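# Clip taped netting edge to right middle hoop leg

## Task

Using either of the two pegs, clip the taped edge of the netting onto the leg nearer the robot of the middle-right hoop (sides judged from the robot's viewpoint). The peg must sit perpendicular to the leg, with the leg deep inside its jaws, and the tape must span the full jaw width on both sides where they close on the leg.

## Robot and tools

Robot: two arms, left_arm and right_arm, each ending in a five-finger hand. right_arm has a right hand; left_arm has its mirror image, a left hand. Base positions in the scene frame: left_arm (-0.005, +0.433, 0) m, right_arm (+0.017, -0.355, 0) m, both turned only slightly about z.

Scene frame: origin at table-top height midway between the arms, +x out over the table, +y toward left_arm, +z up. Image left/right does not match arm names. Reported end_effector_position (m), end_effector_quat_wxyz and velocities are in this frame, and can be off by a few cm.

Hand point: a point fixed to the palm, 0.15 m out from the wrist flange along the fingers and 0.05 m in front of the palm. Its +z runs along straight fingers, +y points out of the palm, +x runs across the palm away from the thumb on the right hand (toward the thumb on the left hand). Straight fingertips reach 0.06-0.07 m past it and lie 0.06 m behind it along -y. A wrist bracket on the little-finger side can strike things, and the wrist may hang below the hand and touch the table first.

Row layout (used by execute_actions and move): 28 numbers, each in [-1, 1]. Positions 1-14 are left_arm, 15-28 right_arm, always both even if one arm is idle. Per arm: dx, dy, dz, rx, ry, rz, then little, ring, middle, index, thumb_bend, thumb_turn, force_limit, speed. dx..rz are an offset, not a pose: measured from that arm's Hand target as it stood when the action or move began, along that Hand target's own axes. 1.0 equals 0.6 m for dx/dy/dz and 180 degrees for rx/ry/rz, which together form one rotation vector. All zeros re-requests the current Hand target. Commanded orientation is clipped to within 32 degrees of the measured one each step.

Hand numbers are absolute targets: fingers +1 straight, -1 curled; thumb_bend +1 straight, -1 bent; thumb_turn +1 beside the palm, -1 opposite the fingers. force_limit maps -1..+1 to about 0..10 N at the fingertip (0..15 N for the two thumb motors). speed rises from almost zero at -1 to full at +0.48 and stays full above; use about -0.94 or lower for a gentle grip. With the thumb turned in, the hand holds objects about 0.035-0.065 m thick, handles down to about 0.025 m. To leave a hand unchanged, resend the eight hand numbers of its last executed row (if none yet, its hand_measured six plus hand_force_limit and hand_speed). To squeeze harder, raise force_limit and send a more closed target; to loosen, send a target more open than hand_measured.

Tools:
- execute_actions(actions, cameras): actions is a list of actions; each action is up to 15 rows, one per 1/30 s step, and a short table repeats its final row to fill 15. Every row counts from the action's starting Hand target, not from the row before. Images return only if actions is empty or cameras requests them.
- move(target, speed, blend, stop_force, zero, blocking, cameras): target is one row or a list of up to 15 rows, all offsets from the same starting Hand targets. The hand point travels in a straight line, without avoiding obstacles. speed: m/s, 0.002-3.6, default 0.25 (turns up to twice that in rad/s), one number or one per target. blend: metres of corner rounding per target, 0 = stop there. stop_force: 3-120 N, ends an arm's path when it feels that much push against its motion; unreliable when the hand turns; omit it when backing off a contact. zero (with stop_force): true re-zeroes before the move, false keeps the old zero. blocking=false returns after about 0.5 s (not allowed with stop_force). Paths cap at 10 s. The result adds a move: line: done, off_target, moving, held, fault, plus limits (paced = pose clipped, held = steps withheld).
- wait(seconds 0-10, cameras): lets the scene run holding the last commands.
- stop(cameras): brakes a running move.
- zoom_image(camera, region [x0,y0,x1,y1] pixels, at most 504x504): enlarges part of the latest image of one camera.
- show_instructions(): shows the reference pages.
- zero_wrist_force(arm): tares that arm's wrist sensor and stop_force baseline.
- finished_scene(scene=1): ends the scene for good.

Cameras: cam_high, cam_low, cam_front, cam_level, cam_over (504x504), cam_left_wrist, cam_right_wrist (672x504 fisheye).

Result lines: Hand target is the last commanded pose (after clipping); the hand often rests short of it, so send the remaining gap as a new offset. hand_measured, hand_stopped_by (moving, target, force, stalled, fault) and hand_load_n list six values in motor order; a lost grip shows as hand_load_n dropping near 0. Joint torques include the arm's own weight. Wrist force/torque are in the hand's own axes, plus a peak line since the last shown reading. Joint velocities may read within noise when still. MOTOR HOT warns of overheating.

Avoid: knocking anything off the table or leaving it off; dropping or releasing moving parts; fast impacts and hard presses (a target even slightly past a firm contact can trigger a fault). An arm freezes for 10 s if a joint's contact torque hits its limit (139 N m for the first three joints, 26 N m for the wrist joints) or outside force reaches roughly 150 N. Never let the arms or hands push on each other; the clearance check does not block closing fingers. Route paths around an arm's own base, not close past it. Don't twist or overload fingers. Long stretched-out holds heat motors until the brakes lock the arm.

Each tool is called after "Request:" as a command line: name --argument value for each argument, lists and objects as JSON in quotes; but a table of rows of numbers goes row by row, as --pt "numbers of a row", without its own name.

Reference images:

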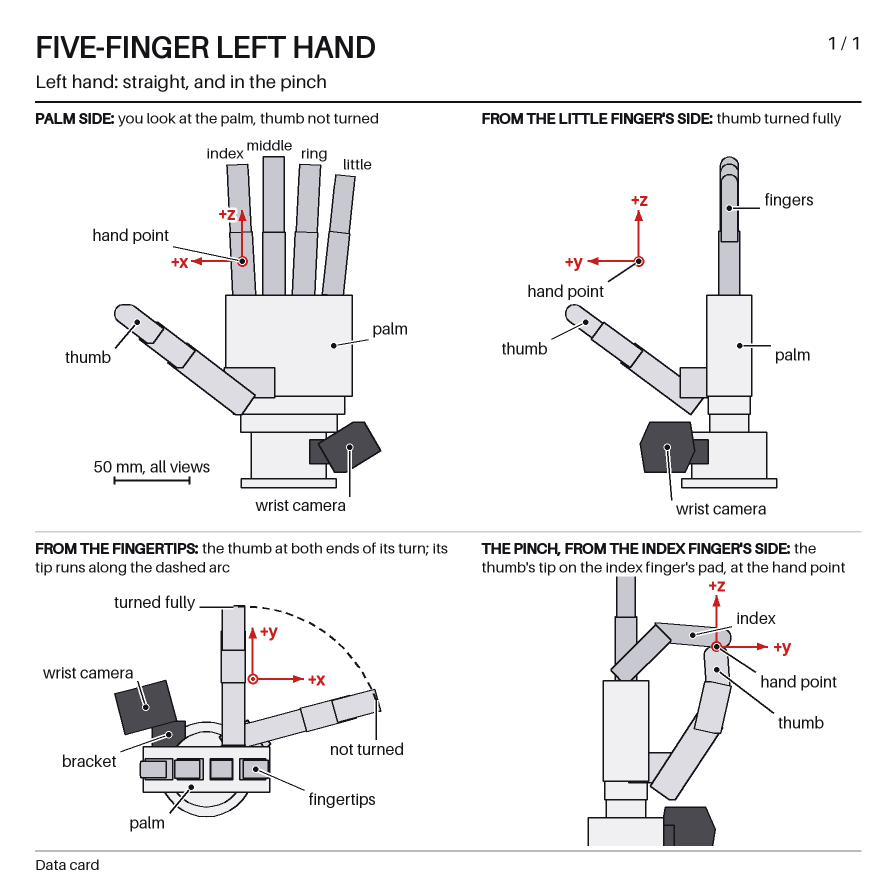

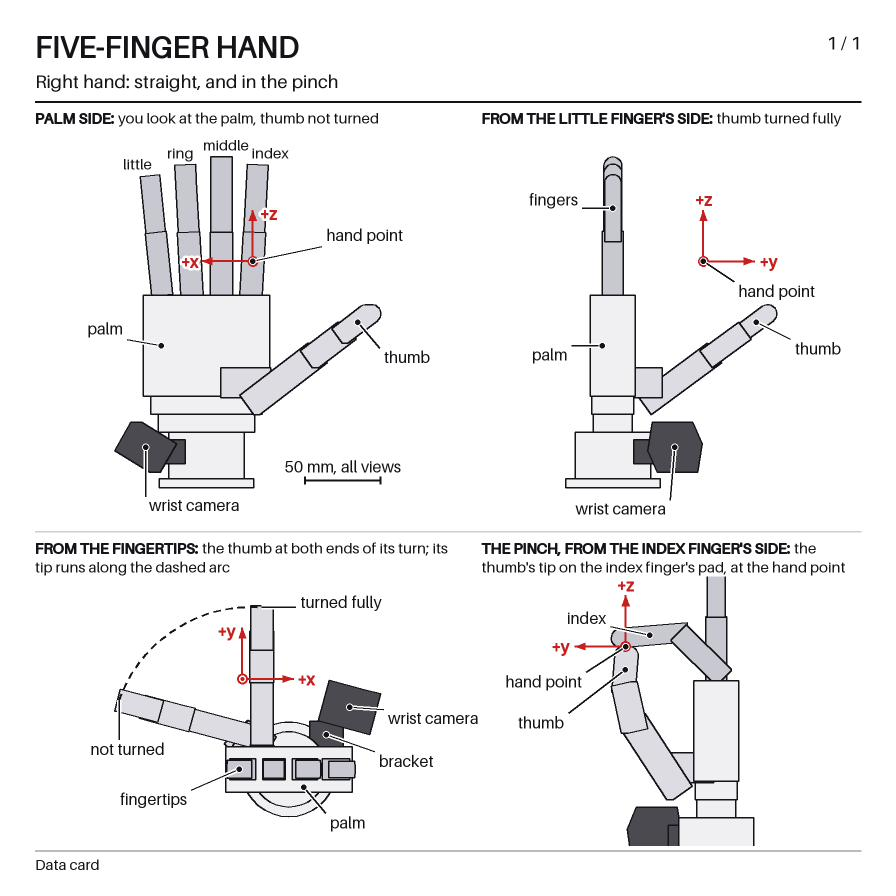

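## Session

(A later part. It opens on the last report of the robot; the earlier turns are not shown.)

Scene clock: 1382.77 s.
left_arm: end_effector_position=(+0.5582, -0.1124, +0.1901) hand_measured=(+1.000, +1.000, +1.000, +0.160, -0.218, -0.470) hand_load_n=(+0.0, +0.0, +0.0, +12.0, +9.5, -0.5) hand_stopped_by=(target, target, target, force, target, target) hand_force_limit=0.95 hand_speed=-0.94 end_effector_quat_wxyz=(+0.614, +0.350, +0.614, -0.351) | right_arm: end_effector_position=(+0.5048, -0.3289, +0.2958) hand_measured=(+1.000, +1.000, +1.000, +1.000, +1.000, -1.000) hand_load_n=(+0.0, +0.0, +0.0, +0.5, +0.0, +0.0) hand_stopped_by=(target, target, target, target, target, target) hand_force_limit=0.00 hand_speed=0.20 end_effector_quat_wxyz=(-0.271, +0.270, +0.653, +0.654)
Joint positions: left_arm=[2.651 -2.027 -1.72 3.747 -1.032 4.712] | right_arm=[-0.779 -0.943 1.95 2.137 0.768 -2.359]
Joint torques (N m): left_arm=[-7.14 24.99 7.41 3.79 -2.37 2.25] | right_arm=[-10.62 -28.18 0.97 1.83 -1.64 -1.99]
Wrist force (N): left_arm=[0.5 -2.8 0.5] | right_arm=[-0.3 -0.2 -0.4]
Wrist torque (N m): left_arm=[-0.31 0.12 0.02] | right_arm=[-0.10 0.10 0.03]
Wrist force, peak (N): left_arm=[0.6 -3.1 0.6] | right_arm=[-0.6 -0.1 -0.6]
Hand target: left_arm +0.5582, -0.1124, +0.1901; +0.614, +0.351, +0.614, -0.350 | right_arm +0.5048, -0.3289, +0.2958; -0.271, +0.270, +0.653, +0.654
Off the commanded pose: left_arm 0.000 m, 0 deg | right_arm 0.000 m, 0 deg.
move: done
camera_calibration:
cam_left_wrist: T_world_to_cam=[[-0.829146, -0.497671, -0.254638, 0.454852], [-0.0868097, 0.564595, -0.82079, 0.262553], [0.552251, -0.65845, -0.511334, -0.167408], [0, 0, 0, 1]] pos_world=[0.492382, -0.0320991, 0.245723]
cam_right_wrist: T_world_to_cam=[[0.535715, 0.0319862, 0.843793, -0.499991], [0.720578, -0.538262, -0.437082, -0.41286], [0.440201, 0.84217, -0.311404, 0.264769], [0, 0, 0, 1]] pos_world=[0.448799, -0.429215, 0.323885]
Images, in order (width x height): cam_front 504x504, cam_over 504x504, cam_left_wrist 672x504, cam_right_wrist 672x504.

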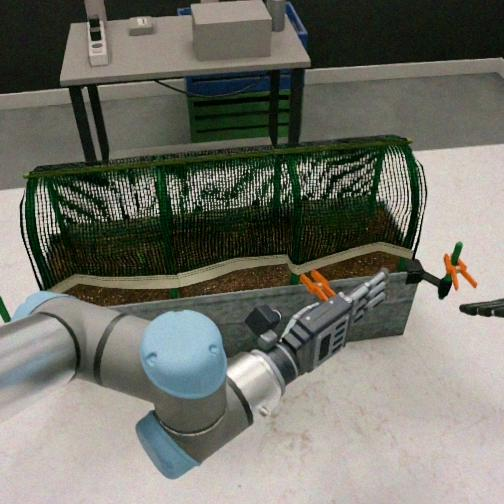

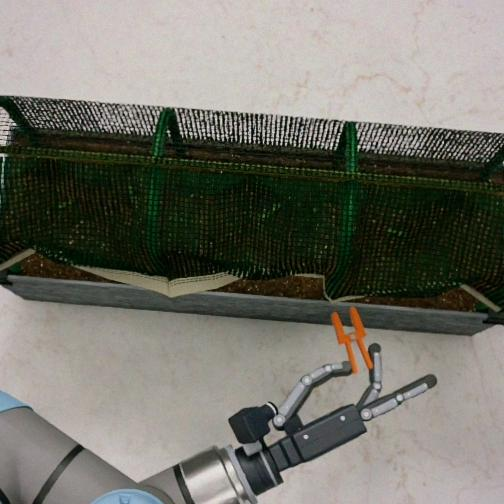

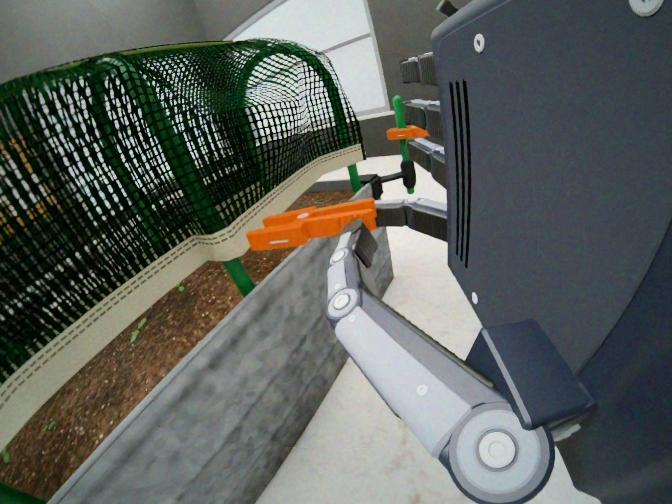

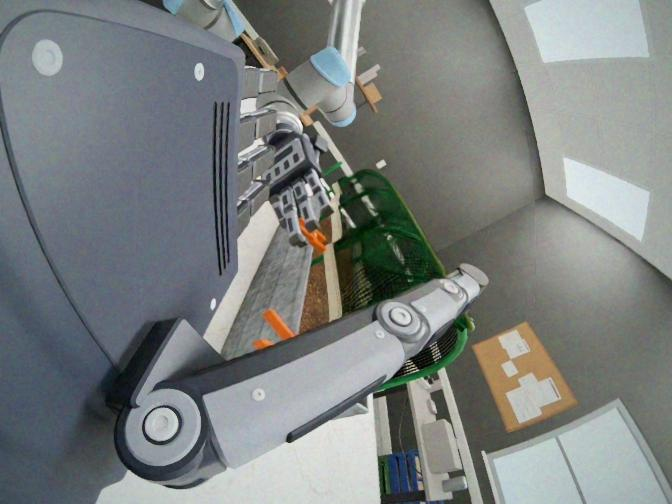

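Request:
move --target '[0, 0, 0, 0, -0.0389, -0.0083, 1, 1, 1, -0.3, -0.225, -0.47, 0.95, -0.94, 0, 0, 0, 0, 0, 0, 1, 1, 1, 1, 1, -1, 0, 0.2]' --speed 0.03 --stop_force 8 --cameras '["cam_front", "cam_over", "cam_left_wrist", "cam_right_wrist"]'

Request:
zoom_image --camera "cam_left_wrist" --region '[215, 180, 335, 270]'

Request:
zoom_image --camera "cam_front" --region '[270, 245, 340, 315]'

Request:
zoom_image --camera "cam_right_wrist" --region '[290, 205, 350, 265]'

Request:
zoom_image --camera "cam_over" --region '[310, 280, 390, 360]'

Scene clock: 1411.47 s.
left_arm: end_effector_position=(+0.5582, -0.1124, +0.1901) hand_measured=(+1.000, +1.000, +1.000, +0.160, -0.218, -0.470) hand_load_n=(+0.0, +0.0, +0.0, +12.5, +9.0, -0.5) hand_stopped_by=(target, target, target, force, target, target) hand_force_limit=0.95 hand_speed=-0.94 end_effector_quat_wxyz=(+0.646, +0.321, +0.580, -0.379) | right_arm: end_effector_position=(+0.5048, -0.3289, +0.2958) hand_measured=(+1.000, +1.000, +1.000, +1.000, +1.000, -1.000) hand_load_n=(+0.0, +0.0, +0.0, +0.0, +0.0, +0.0) hand_stopped_by=(target, target, target, target, target, target) hand_force_limit=0.00 hand_speed=0.20 end_effector_quat_wxyz=(-0.271, +0.270, +0.653, +0.654)
Joint positions: left_arm=[2.654 -2.041 -1.795 3.978 -1.035 4.614] | right_arm=[-0.779 -0.943 1.95 2.137 0.768 -2.359]
Joint torques (N m): left_arm=[6.45 24.98 7.29 4.09 -2.5 -1.41] | right_arm=[-10.52 -28.18 0.25 1.67 -1.73 -2.01]
Wrist force (N): left_arm=[0.2 -3.0 0.4] | right_arm=[-0.3 0.1 -0.7]
Wrist torque (N m): left_arm=[-0.37 0.14 0.13] | right_arm=[-0.03 0.11 0.05]
Wrist force, peak (N): left_arm=[0.3 -3.2 0.8] | right_arm=[-0.4 0.0 -0.9]
Hand target: left_arm +0.5582, -0.1124, +0.1901; +0.646, +0.321, +0.580, -0.379 | right_arm +0.5048, -0.3289, +0.2958; -0.271, +0.270, +0.653, +0.654
Off the commanded pose: left_arm 0.000 m, 0 deg | right_arm 0.000 m, 0 deg.
move: done
camera_calibration:
cam_left_wrist: T_world_to_cam=[[-0.819493, -0.526193, -0.22705, 0.441023], [-0.0526007, 0.463576, -0.884494, 0.244234], [0.57067, -0.712894, -0.407576, -0.2035], [0, 0, 0, 1]] pos_world=[0.490394, -0.0262323, 0.233217]
cam_right_wrist: T_world_to_cam=[[0.535715, 0.0319862, 0.843793, -0.499991], [0.720578, -0.538262, -0.437082, -0.41286], [0.440201, 0.84217, -0.311404, 0.264769], [0, 0, 0, 1]] pos_world=[0.448799, -0.429215, 0.323885]
Images, in order (width x height): cam_front 504x504, cam_over 504x504, cam_left_wrist 672x504, cam_right_wrist 672x504.

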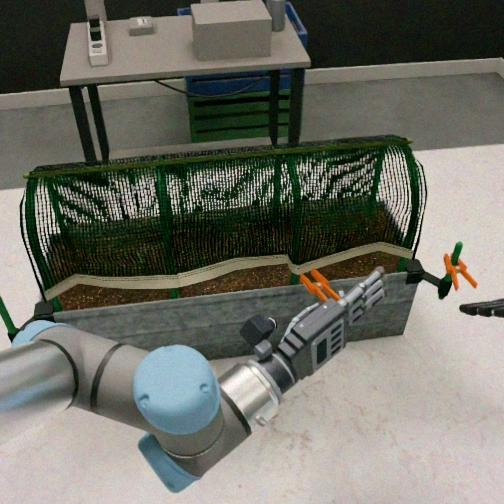

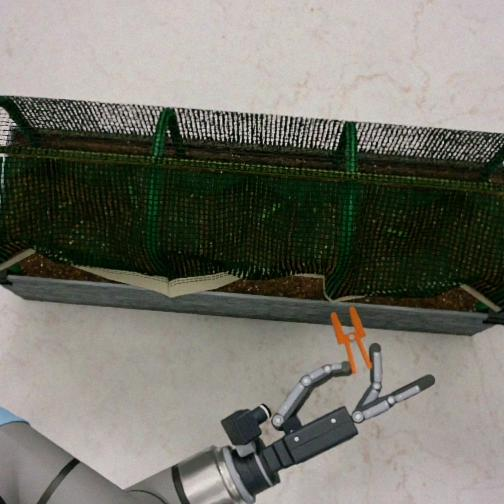

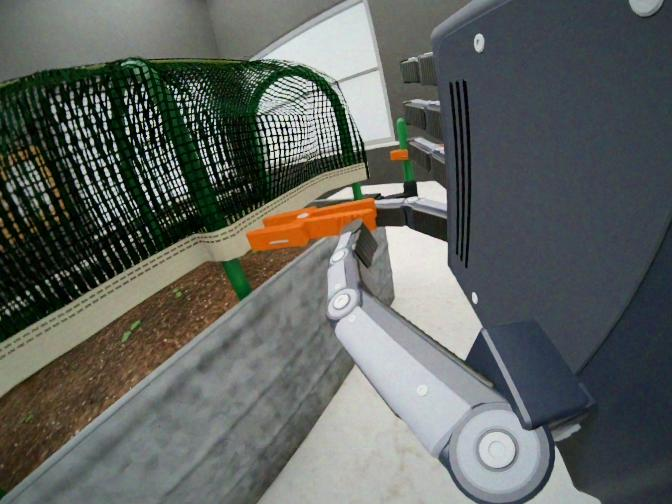

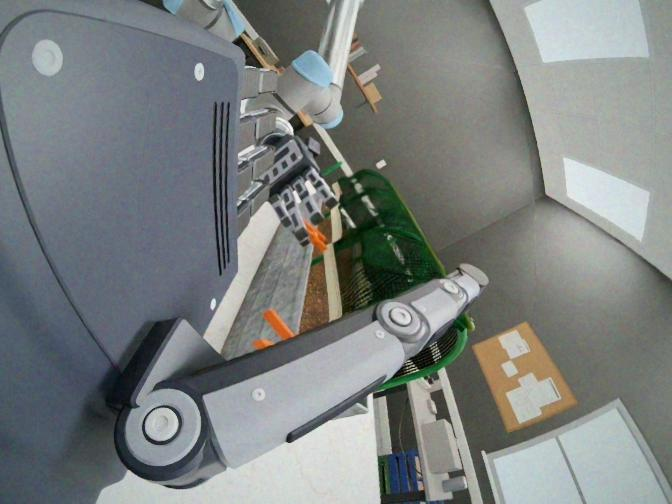

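Scaled by 4.200 from the camera's 672x504 image, which has a finer 960x720 frame.

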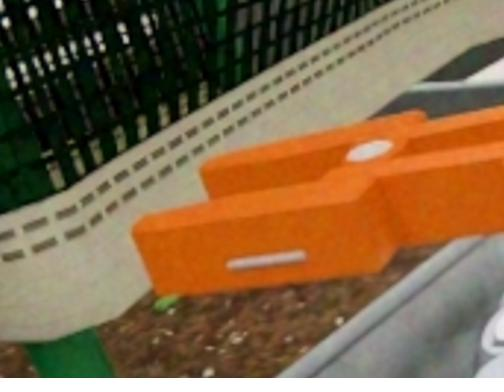

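Scaled by 7.200.

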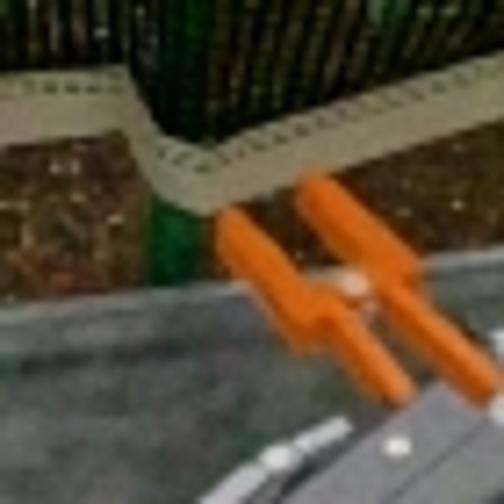

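Scaled by 8.400 from the camera's 672x504 image, which has a finer 960x720 frame.

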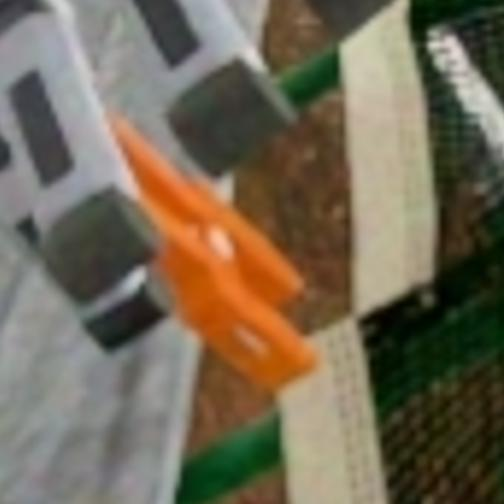

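Scaled by 6.300.

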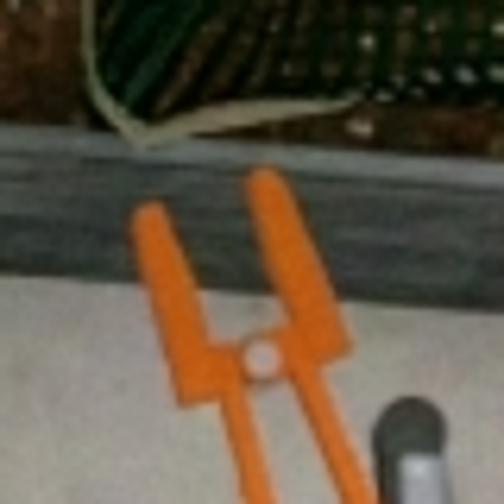

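Request:
move --target '[-0.001, 0.0208, -0.0039, 0, 0, 0, 1, 1, 1, -0.3, -0.225, -0.47, 0.95, -0.94, 0, 0, 0, 0, 0, 0, 1, 1, 1, 1, 1, -1, 0, 0.2]' --speed 0.02 --stop_force 8 --cameras '["cam_front", "cam_over", "cam_left_wrist", "cam_right_wrist"]'

Request:
zoom_image --camera "cam_left_wrist" --region '[215, 180, 335, 270]'

Request:
zoom_image --camera "cam_front" --region '[270, 245, 340, 315]'

Request:
zoom_image --camera "cam_over" --region '[310, 270, 380, 340]'

Scene clock: 1444.10 s.
left_arm: end_effector_position=(+0.5677, -0.1040, +0.1901) hand_measured=(+1.000, +1.000, +1.000, +0.160, -0.218, -0.470) hand_load_n=(+0.0, +0.0, +0.0, +12.5, +9.5, -0.5) hand_stopped_by=(target, target, target, force, target, target) hand_force_limit=0.95 hand_speed=-0.94 end_effector_quat_wxyz=(+0.646, +0.321, +0.580, -0.379) | right_arm: end_effector_position=(+0.5048, -0.3289, +0.2958) hand_measured=(+1.000, +1.000, +1.000, +1.000, +1.000, -1.000) hand_load_n=(+0.0, +0.0, +0.0, +0.5, +0.0, +0.0) hand_stopped_by=(target, target, target, target, target, target) hand_force_limit=0.00 hand_speed=0.20 end_effector_quat_wxyz=(-0.271, +0.270, +0.653, +0.654)
Joint positions: left_arm=[2.677 -2.043 -1.791 3.978 -1.012 4.61] | right_arm=[-0.779 -0.943 1.95 2.137 0.768 -2.359]
Joint torques (N m): left_arm=[6.83 24.95 25.27 4.18 2.35 -1.57] | right_arm=[-11.05 -28.12 0.62 1.72 -1.52 -1.75]
Wrist force (N): left_arm=[0.3 -2.9 0.6] | right_arm=[-0.4 -0.1 -0.4]
Wrist torque (N m): left_arm=[-0.37 0.11 0.14] | right_arm=[-0.08 0.12 0.04]
Wrist force, peak (N): left_arm=[0.3 -3.2 0.5] | right_arm=[-0.4 0.0 -0.8]
Hand target: left_arm +0.5677, -0.1040, +0.1901; +0.646, +0.321, +0.580, -0.379 | right_arm +0.5048, -0.3289, +0.2958; -0.271, +0.270, +0.653, +0.654
Off the commanded pose: left_arm 0.000 m, 0 deg | right_arm 0.000 m, 0 deg.
move: done
camera_calibration:
cam_left_wrist: T_world_to_cam=[[-0.819493, -0.526193, -0.22705, 0.453228], [-0.0526007, 0.463576, -0.884494, 0.24084], [0.57067, -0.712894, -0.407576, -0.202933], [0, 0, 0, 1]] pos_world=[0.499894, -0.0178323, 0.233217]
cam_right_wrist: T_world_to_cam=[[0.535715, 0.0319862, 0.843793, -0.499991], [0.720578, -0.538262, -0.437082, -0.41286], [0.440201, 0.84217, -0.311404, 0.264769], [0, 0, 0, 1]] pos_world=[0.448799, -0.429215, 0.323885]
Images, in order (width x height): cam_front 504x504, cam_over 504x504, cam_left_wrist 672x504, cam_right_wrist 672x504.

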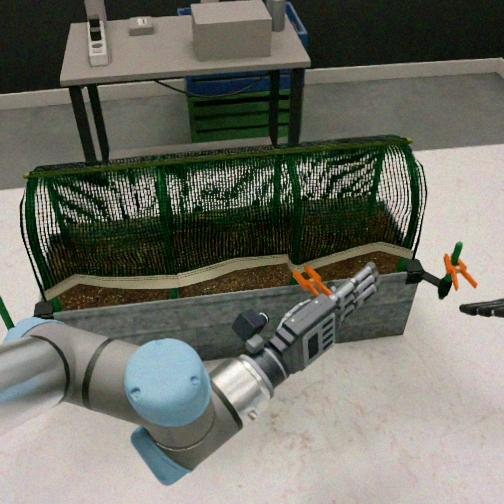

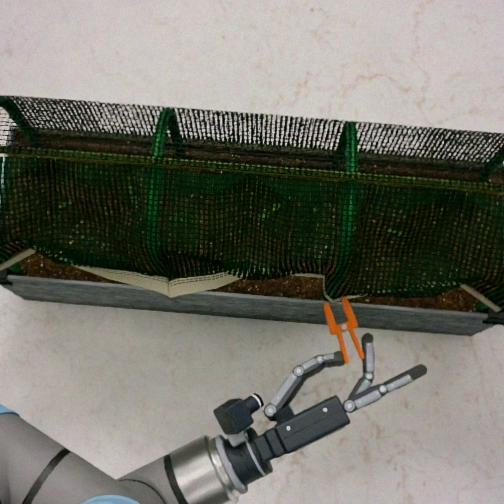

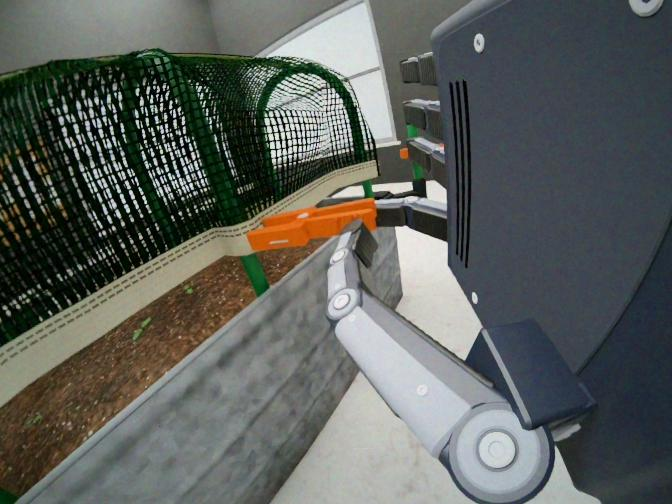

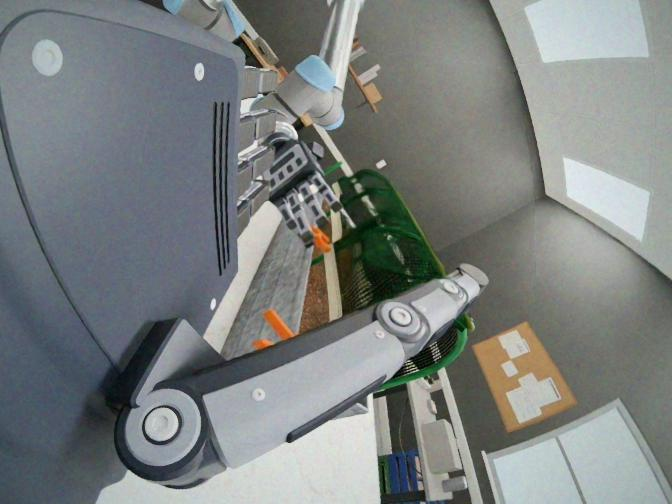

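Scaled by 4.200 from the camera's 672x504 image, which has a finer 960x720 frame.

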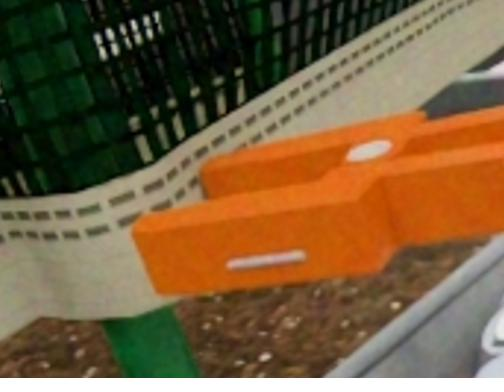

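Scaled by 7.200.

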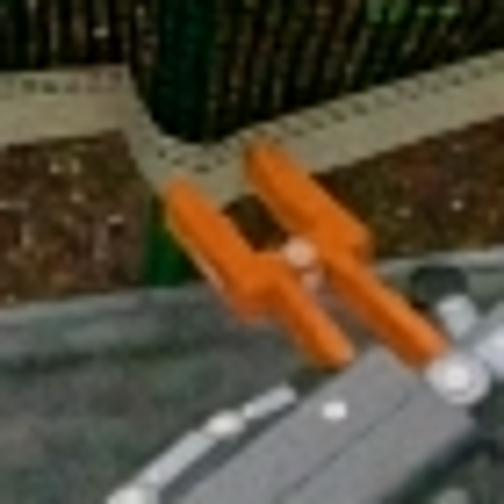

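Scaled by 7.200.

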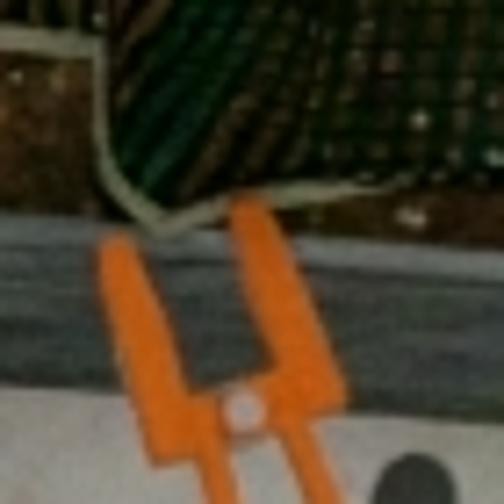

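Request:
move --target '[-0.0009, 0.01317, 0.0021, 0, 0, 0, 1, 1, 1, -0.3, -0.225, -0.47, 0.95, -0.94, 0, 0, 0, 0, 0, 0, 1, 1, 1, 1, 1, -1, 0, 0.2]' --speed 0.015 --stop_force 10 --cameras '["cam_front", "cam_over", "cam_left_wrist", "cam_right_wrist"]'

Request:
zoom_image --camera "cam_left_wrist" --region '[215, 180, 335, 270]'

Request:
zoom_image --camera "cam_front" --region '[270, 245, 340, 315]'

Request:
zoom_image --camera "cam_over" --region '[310, 270, 380, 340]'

Request:
zoom_image --camera "cam_right_wrist" --region '[290, 205, 350, 265]'

Scene clock: 1466.37 s.
left_arm: end_effector_position=(+0.5751, -0.1010, +0.1906) hand_measured=(+1.000, +1.000, +1.000, +0.160, -0.218, -0.470) hand_load_n=(+0.0, +0.0, -0.5, +12.0, +9.5, -0.5) hand_stopped_by=(target, target, target, force, target, target) hand_force_limit=0.95 hand_speed=-0.94 end_effector_quat_wxyz=(+0.646, +0.321, +0.580, -0.379) | right_arm: end_effector_position=(+0.5048, -0.3289, +0.2958) hand_measured=(+1.000, +1.000, +1.000, +1.000, +1.000, -1.000) hand_load_n=(+0.0, +0.0, +0.0, +0.0, +0.0, +0.0) hand_stopped_by=(target, target, target, target, target, target) hand_force_limit=0.00 hand_speed=0.20 end_effector_quat_wxyz=(-0.271, +0.270, +0.653, +0.654)
Joint positions: left_arm=[2.689 -2.049 -1.78 3.974 -1.001 4.608] | right_arm=[-0.779 -0.943 1.95 2.137 0.768 -2.359]
Joint torques (N m): left_arm=[7 25.35 25.81 -1.17 2.46 -1.44] | right_arm=[-10.37 -28.52 -0.19 1.68 -1.68 -1.89]
Wrist force (N): left_arm=[0.5 -3.0 0.3] | right_arm=[-0.7 0.0 -0.4]
Wrist torque (N m): left_arm=[-0.38 0.07 0.15] | right_arm=[-0.07 0.17 0.02]
Wrist force, peak (N): left_arm=[0.4 -3.2 0.5] | right_arm=[-0.7 -0.2 -0.6]
Hand target: left_arm +0.5751, -0.1010, +0.1906; +0.646, +0.321, +0.580, -0.379 | right_arm +0.5048, -0.3289, +0.2958; -0.271, +0.270, +0.653, +0.654
Off the commanded pose: left_arm 0.000 m, 0 deg | right_arm 0.000 m, 0 deg.
move: done
camera_calibration:
cam_left_wrist: T_world_to_cam=[[-0.819493, -0.526193, -0.22705, 0.460962], [-0.0526007, 0.463576, -0.884494, 0.240192], [0.57067, -0.712894, -0.407576, -0.204854], [0, 0, 0, 1]] pos_world=[0.507294, -0.0148323, 0.233617]
cam_right_wrist: T_world_to_cam=[[0.535715, 0.0319862, 0.843793, -0.499991], [0.720578, -0.538262, -0.437082, -0.41286], [0.440201, 0.84217, -0.311404, 0.264769], [0, 0, 0, 1]] pos_world=[0.448799, -0.429215, 0.323885]
Images, in order (width x height): cam_front 504x504, cam_over 504x504, cam_left_wrist 672x504, cam_right_wrist 672x504.

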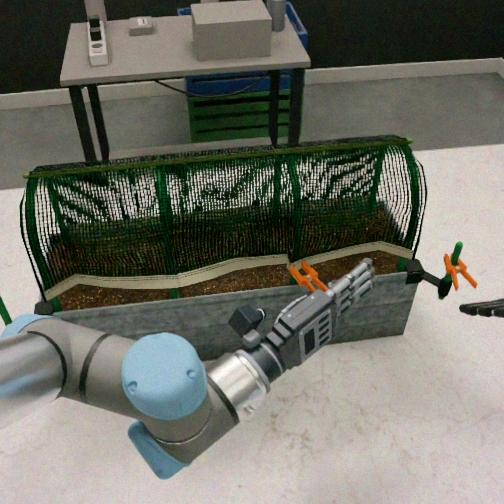

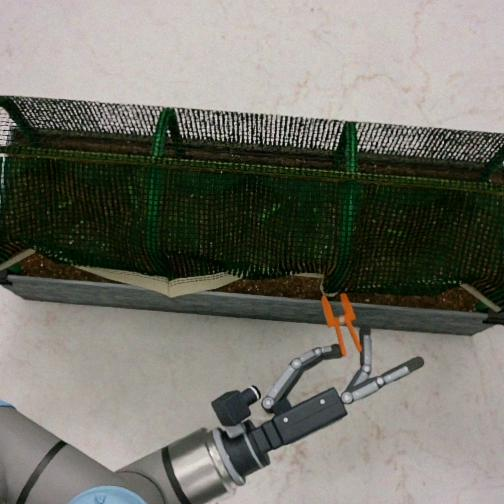

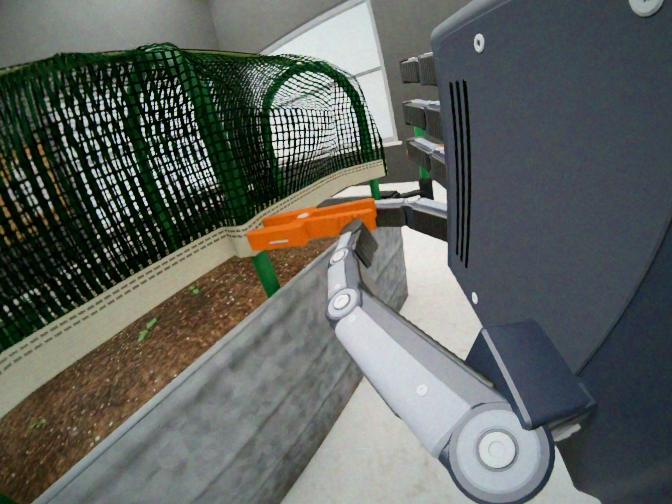

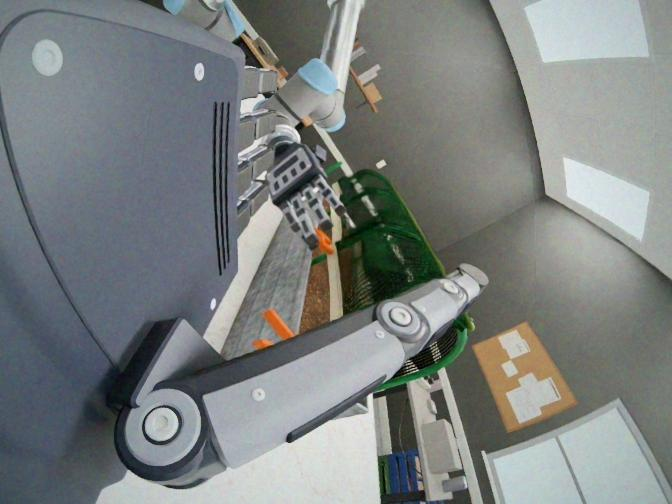

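Scaled by 4.200 from the camera's 672x504 image, which has a finer 960x720 frame.

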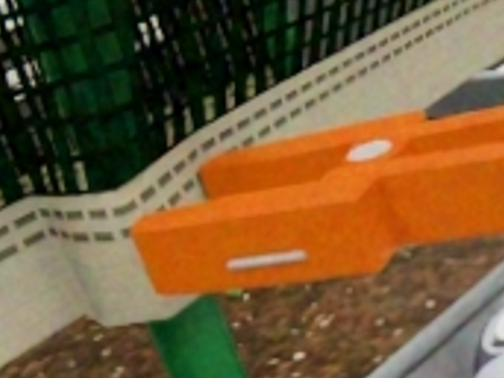

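Scaled by 7.200.

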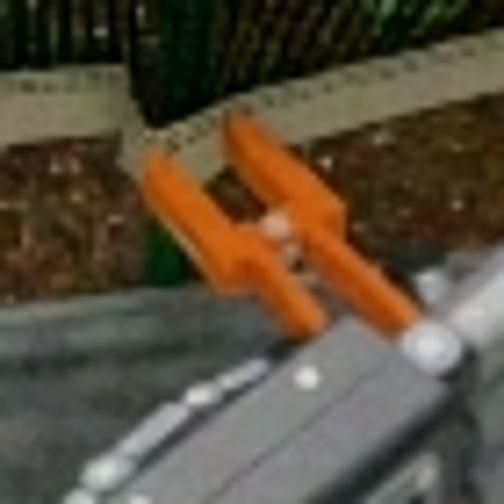

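Scaled by 7.200.

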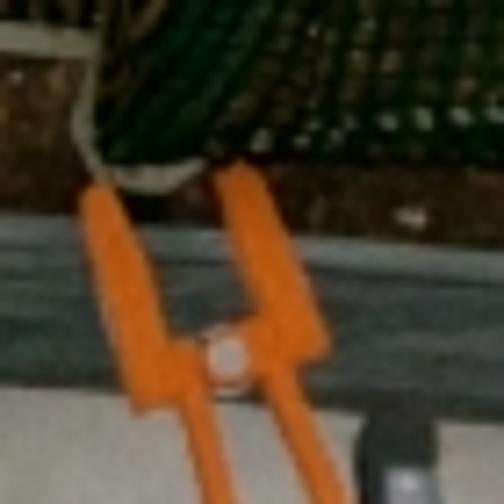

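Scaled by 8.400 from the camera's 672x504 image, which has a finer 960x720 frame.

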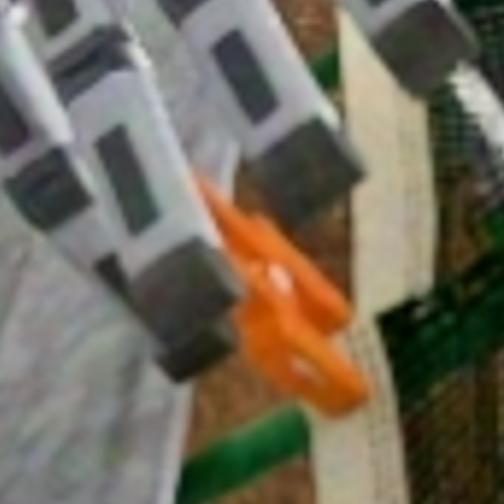

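Request:
move --target '[-0.0012, 0.00986, 0.00163, 0, 0, 0, 1, 1, 1, -0.3, -0.225, -0.47, 0.95, -0.94, 0, 0, 0, 0, 0, 0, 1, 1, 1, 1, 1, -1, 0, 0.2]' --speed 0.015 --stop_force 12 --cameras '["cam_front", "cam_over", "cam_left_wrist", "cam_right_wrist"]'

Request:
zoom_image --camera "cam_left_wrist" --region '[215, 180, 335, 270]'

Request:
zoom_image --camera "cam_front" --region '[270, 245, 340, 315]'

Request:
zoom_image --camera "cam_over" --region '[310, 270, 380, 340]'

Request:
zoom_image --camera "cam_right_wrist" --region '[290, 205, 350, 265]'

Scene clock: 1473.93 s.
left_arm: end_effector_position=(+0.5807, -0.0987, +0.1913) hand_measured=(+1.000, +1.000, +1.000, +0.160, -0.218, -0.470) hand_load_n=(+0.0, +0.0, +0.0, +13.0, +10.5, -0.5) hand_stopped_by=(target, target, target, force, target, target) hand_force_limit=0.95 hand_speed=-0.94 end_effector_quat_wxyz=(+0.646, +0.321, +0.580, -0.379) | right_arm: end_effector_position=(+0.5048, -0.3289, +0.2958) hand_measured=(+1.000, +1.000, +1.000, +1.000, +1.000, -1.000) hand_load_n=(+0.0, +0.0, +0.0, +0.0, +0.0, +0.0) hand_stopped_by=(target, target, target, target, target, target) hand_force_limit=0.00 hand_speed=0.20 end_effector_quat_wxyz=(-0.271, +0.270, +0.653, +0.654)
Joint positions: left_arm=[2.697 -2.053 -1.771 3.97 -0.992 4.606] | right_arm=[-0.779 -0.943 1.95 2.137 0.768 -2.359]
Joint torques (N m): left_arm=[8.14 25.13 24.99 -1.22 2.11 -1.28] | right_arm=[-9.61 -28.39 0.4 1.71 -1.56 -1.74]
Wrist force (N): left_arm=[0.5 -3.5 0.7] | right_arm=[-0.4 0.2 -0.5]
Wrist torque (N m): left_arm=[-0.36 0.07 0.15] | right_arm=[-0.02 0.12 0.05]
Wrist force, peak (N): left_arm=[0.5 -3.8 0.5] | right_arm=[-0.4 -0.2 -0.9]
Hand target: left_arm +0.5807, -0.0987, +0.1913; +0.646, +0.321, +0.580, -0.379 | right_arm +0.5048, -0.3289, +0.2958; -0.271, +0.270, +0.653, +0.654
Off the commanded pose: left_arm 0.000 m, 0 deg | right_arm 0.000 m, 0 deg.
move: done
camera_calibration:
cam_left_wrist: T_world_to_cam=[[-0.819493, -0.526193, -0.22705, 0.466867], [-0.0526007, 0.463576, -0.884494, 0.240086], [0.57067, -0.712894, -0.407576, -0.206196], [0, 0, 0, 1]] pos_world=[0.512894, -0.0126323, 0.234317]
cam_right_wrist: T_world_to_cam=[[0.535715, 0.0319862, 0.843793, -0.499991], [0.720578, -0.538262, -0.437082, -0.41286], [0.440201, 0.84217, -0.311404, 0.264769], [0, 0, 0, 1]] pos_world=[0.448799, -0.429215, 0.323885]
Images, in order (width x height): cam_front 504x504, cam_over 504x504, cam_left_wrist 672x504, cam_right_wrist 672x504.

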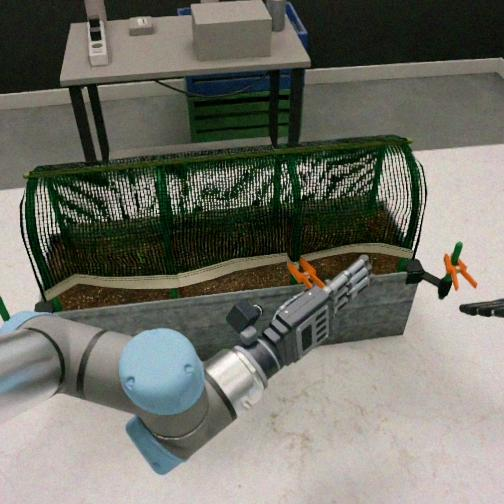

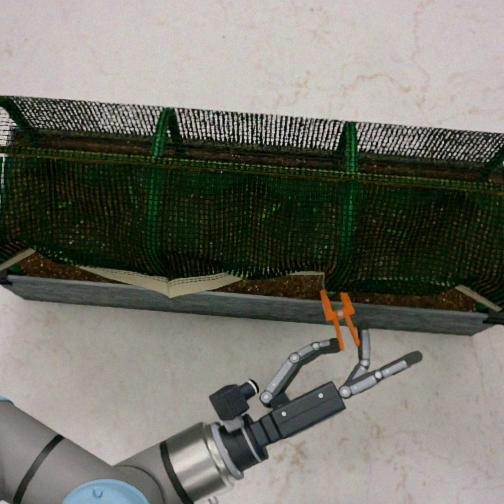

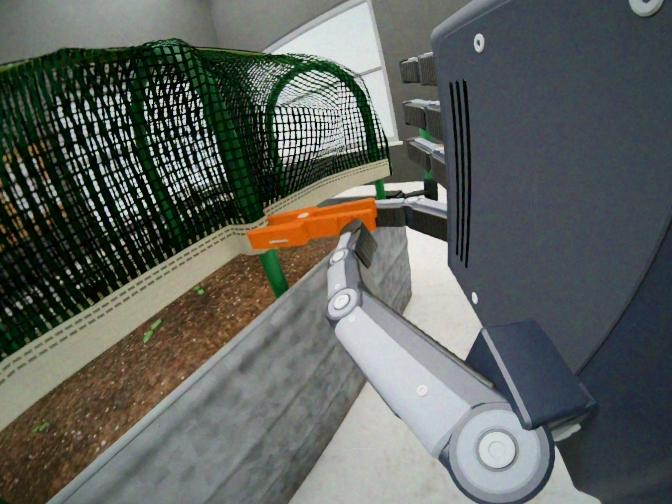

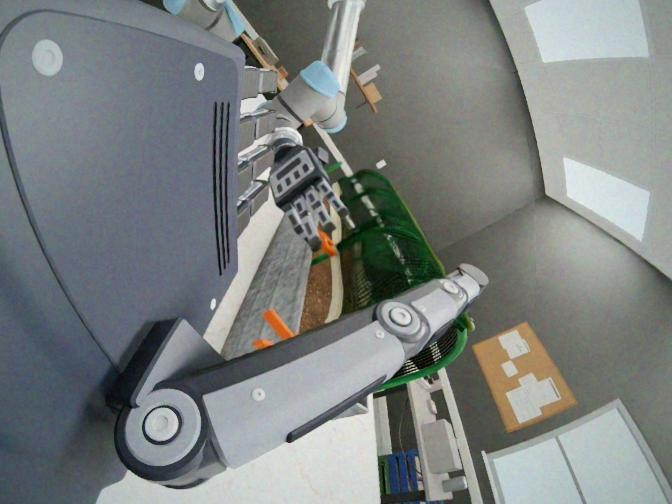

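Scaled by 4.200 from the camera's 672x504 image, which has a finer 960x720 frame.

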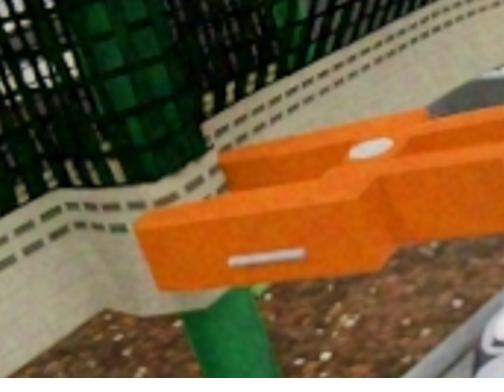

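Scaled by 7.200.

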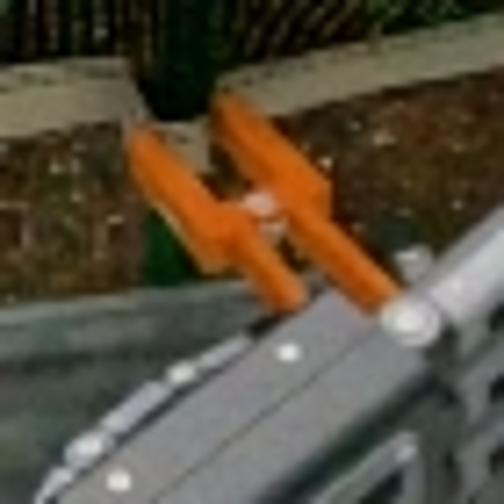

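Scaled by 7.200.

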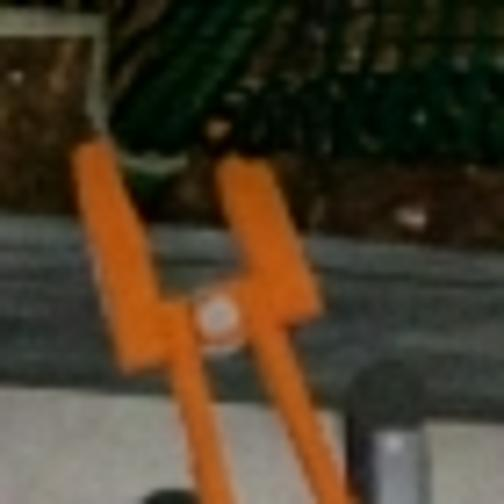

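Scaled by 8.400 from the camera's 672x504 image, which has a finer 960x720 frame.

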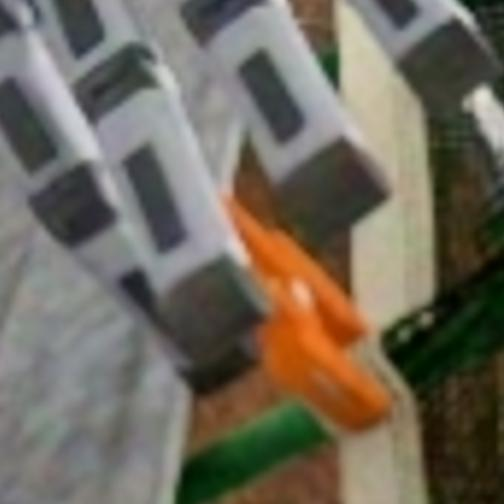

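Request:
move --target '[-0.0014, 0.00986, 0.00165, 0, 0, 0, 1, 1, 1, -0.3, -0.225, -0.47, 0.95, -0.94, 0, 0, 0, 0, 0, 0, 1, 1, 1, 1, 1, -1, 0, 0.2]' --speed 0.015 --stop_force 12 --cameras '["cam_front", "cam_over", "cam_left_wrist", "cam_right_wrist"]'

Request:
zoom_image --camera "cam_left_wrist" --region '[215, 180, 335, 270]'

Request:
zoom_image --camera "cam_front" --region '[270, 245, 340, 315]'

Request:
zoom_image --camera "cam_over" --region '[310, 270, 380, 340]'

Request:
zoom_image --camera "cam_right_wrist" --region '[290, 205, 350, 265]'

Scene clock: 1483.70 s.
left_arm: end_effector_position=(+0.5862, -0.0965, +0.1921) hand_measured=(+1.000, +1.000, +1.000, +0.160, -0.218, -0.470) hand_load_n=(+0.0, +0.0, +0.0, +13.0, +12.0, -0.5) hand_stopped_by=(target, target, target, force, target, target) hand_force_limit=0.95 hand_speed=-0.94 end_effector_quat_wxyz=(+0.646, +0.321, +0.580, -0.379) | right_arm: end_effector_position=(+0.5048, -0.3289, +0.2958) hand_measured=(+1.000, +1.000, +1.000, +1.000, +1.000, -1.000) hand_load_n=(+0.0, +0.0, +0.0, +0.0, +0.0, +0.0) hand_stopped_by=(target, target, target, target, target, target) hand_force_limit=0.00 hand_speed=0.20 end_effector_quat_wxyz=(-0.271, +0.270, +0.653, +0.654)
Joint positions: left_arm=[2.706 -2.057 -1.762 3.966 -0.984 4.605] | right_arm=[-0.779 -0.943 1.95 2.137 0.768 -2.359]
Joint torques (N m): left_arm=[7.98 25.18 25.02 -1.14 2.06 -1.35] | right_arm=[-10.23 -27.76 0.1 1.5 -1.52 -1.75]
Wrist force (N): left_arm=[0.5 -3.9 1.0] | right_arm=[-0.4 -0.2 -0.4]
Wrist torque (N m): left_arm=[-0.38 0.07 0.16] | right_arm=[-0.10 0.12 0.03]
Wrist force, peak (N): left_arm=[0.3 -4.1 0.9] | right_arm=[-0.6 -0.1 -0.8]
Hand target: left_arm +0.5862, -0.0965, +0.1921; +0.646, +0.321, +0.580, -0.379 | right_arm +0.5048, -0.3289, +0.2958; -0.271, +0.270, +0.653, +0.654
Off the commanded pose: left_arm 0.000 m, 0 deg | right_arm 0.000 m, 0 deg.
move: done
camera_calibration:
cam_left_wrist: T_world_to_cam=[[-0.819493, -0.526193, -0.22705, 0.472849], [-0.0526007, 0.463576, -0.884494, 0.240022], [0.57067, -0.712894, -0.407576, -0.207426], [0, 0, 0, 1]] pos_world=[0.518494, -0.0103323, 0.235117]
cam_right_wrist: T_world_to_cam=[[0.535715, 0.0319862, 0.843793, -0.499991], [0.720578, -0.538262, -0.437082, -0.41286], [0.440201, 0.84217, -0.311404, 0.264769], [0, 0, 0, 1]] pos_world=[0.448799, -0.429215, 0.323885]
Images, in order (width x height): cam_front 504x504, cam_over 504x504, cam_left_wrist 672x504, cam_right_wrist 672x504.

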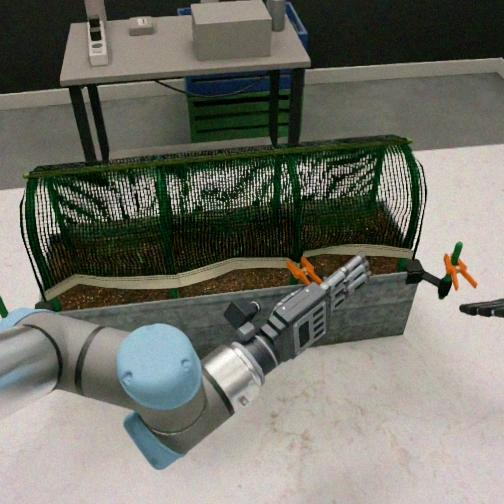

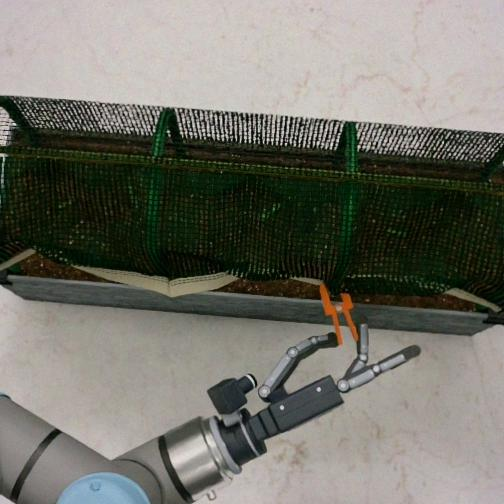

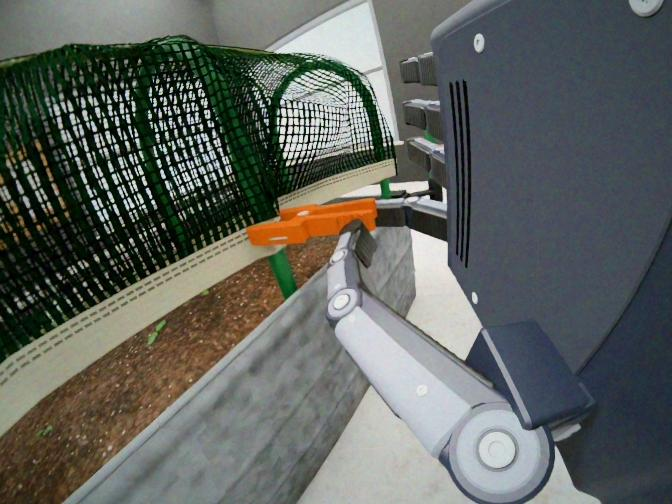

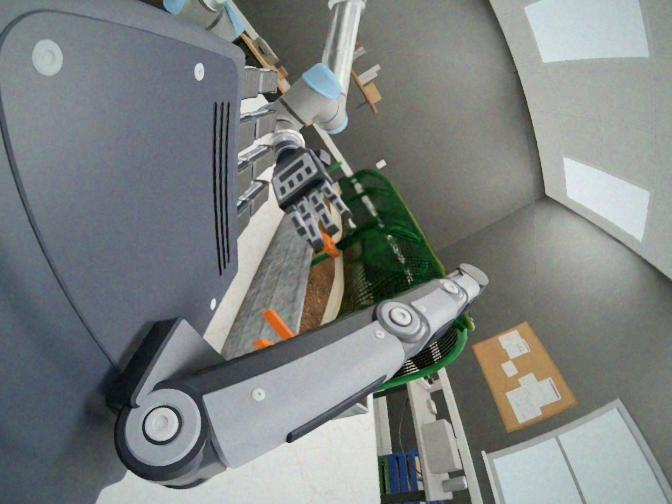

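Scaled by 4.200 from the camera's 672x504 image, which has a finer 960x720 frame.

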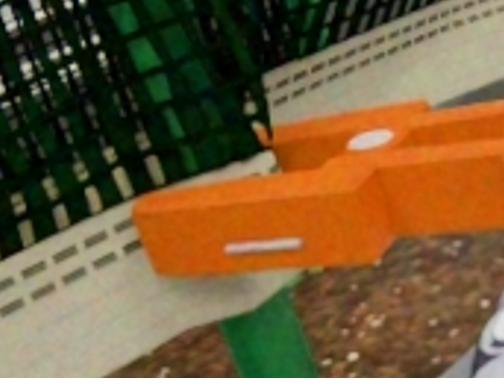

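Scaled by 7.200.

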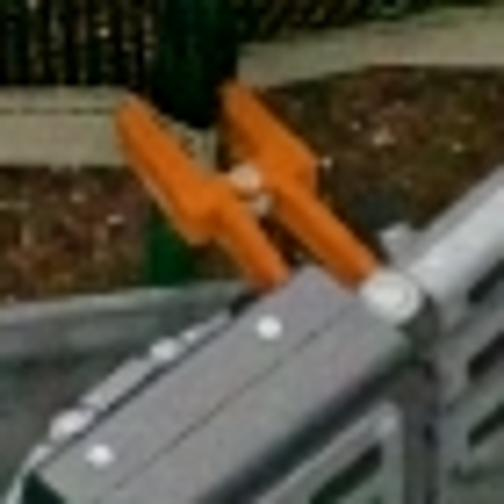

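Scaled by 7.200.

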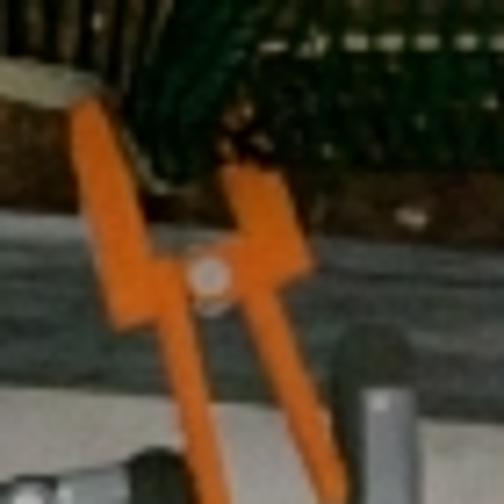

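Scaled by 8.400 from the camera's 672x504 image, which has a finer 960x720 frame.

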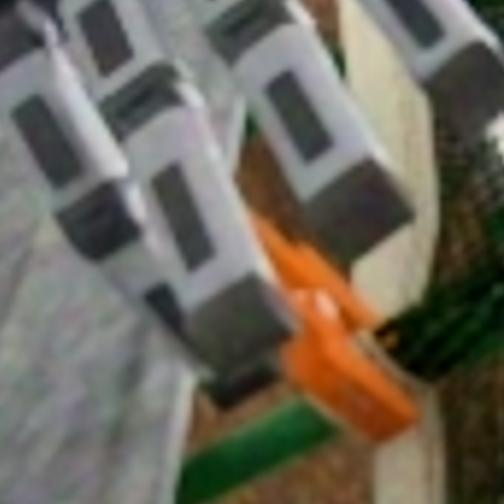

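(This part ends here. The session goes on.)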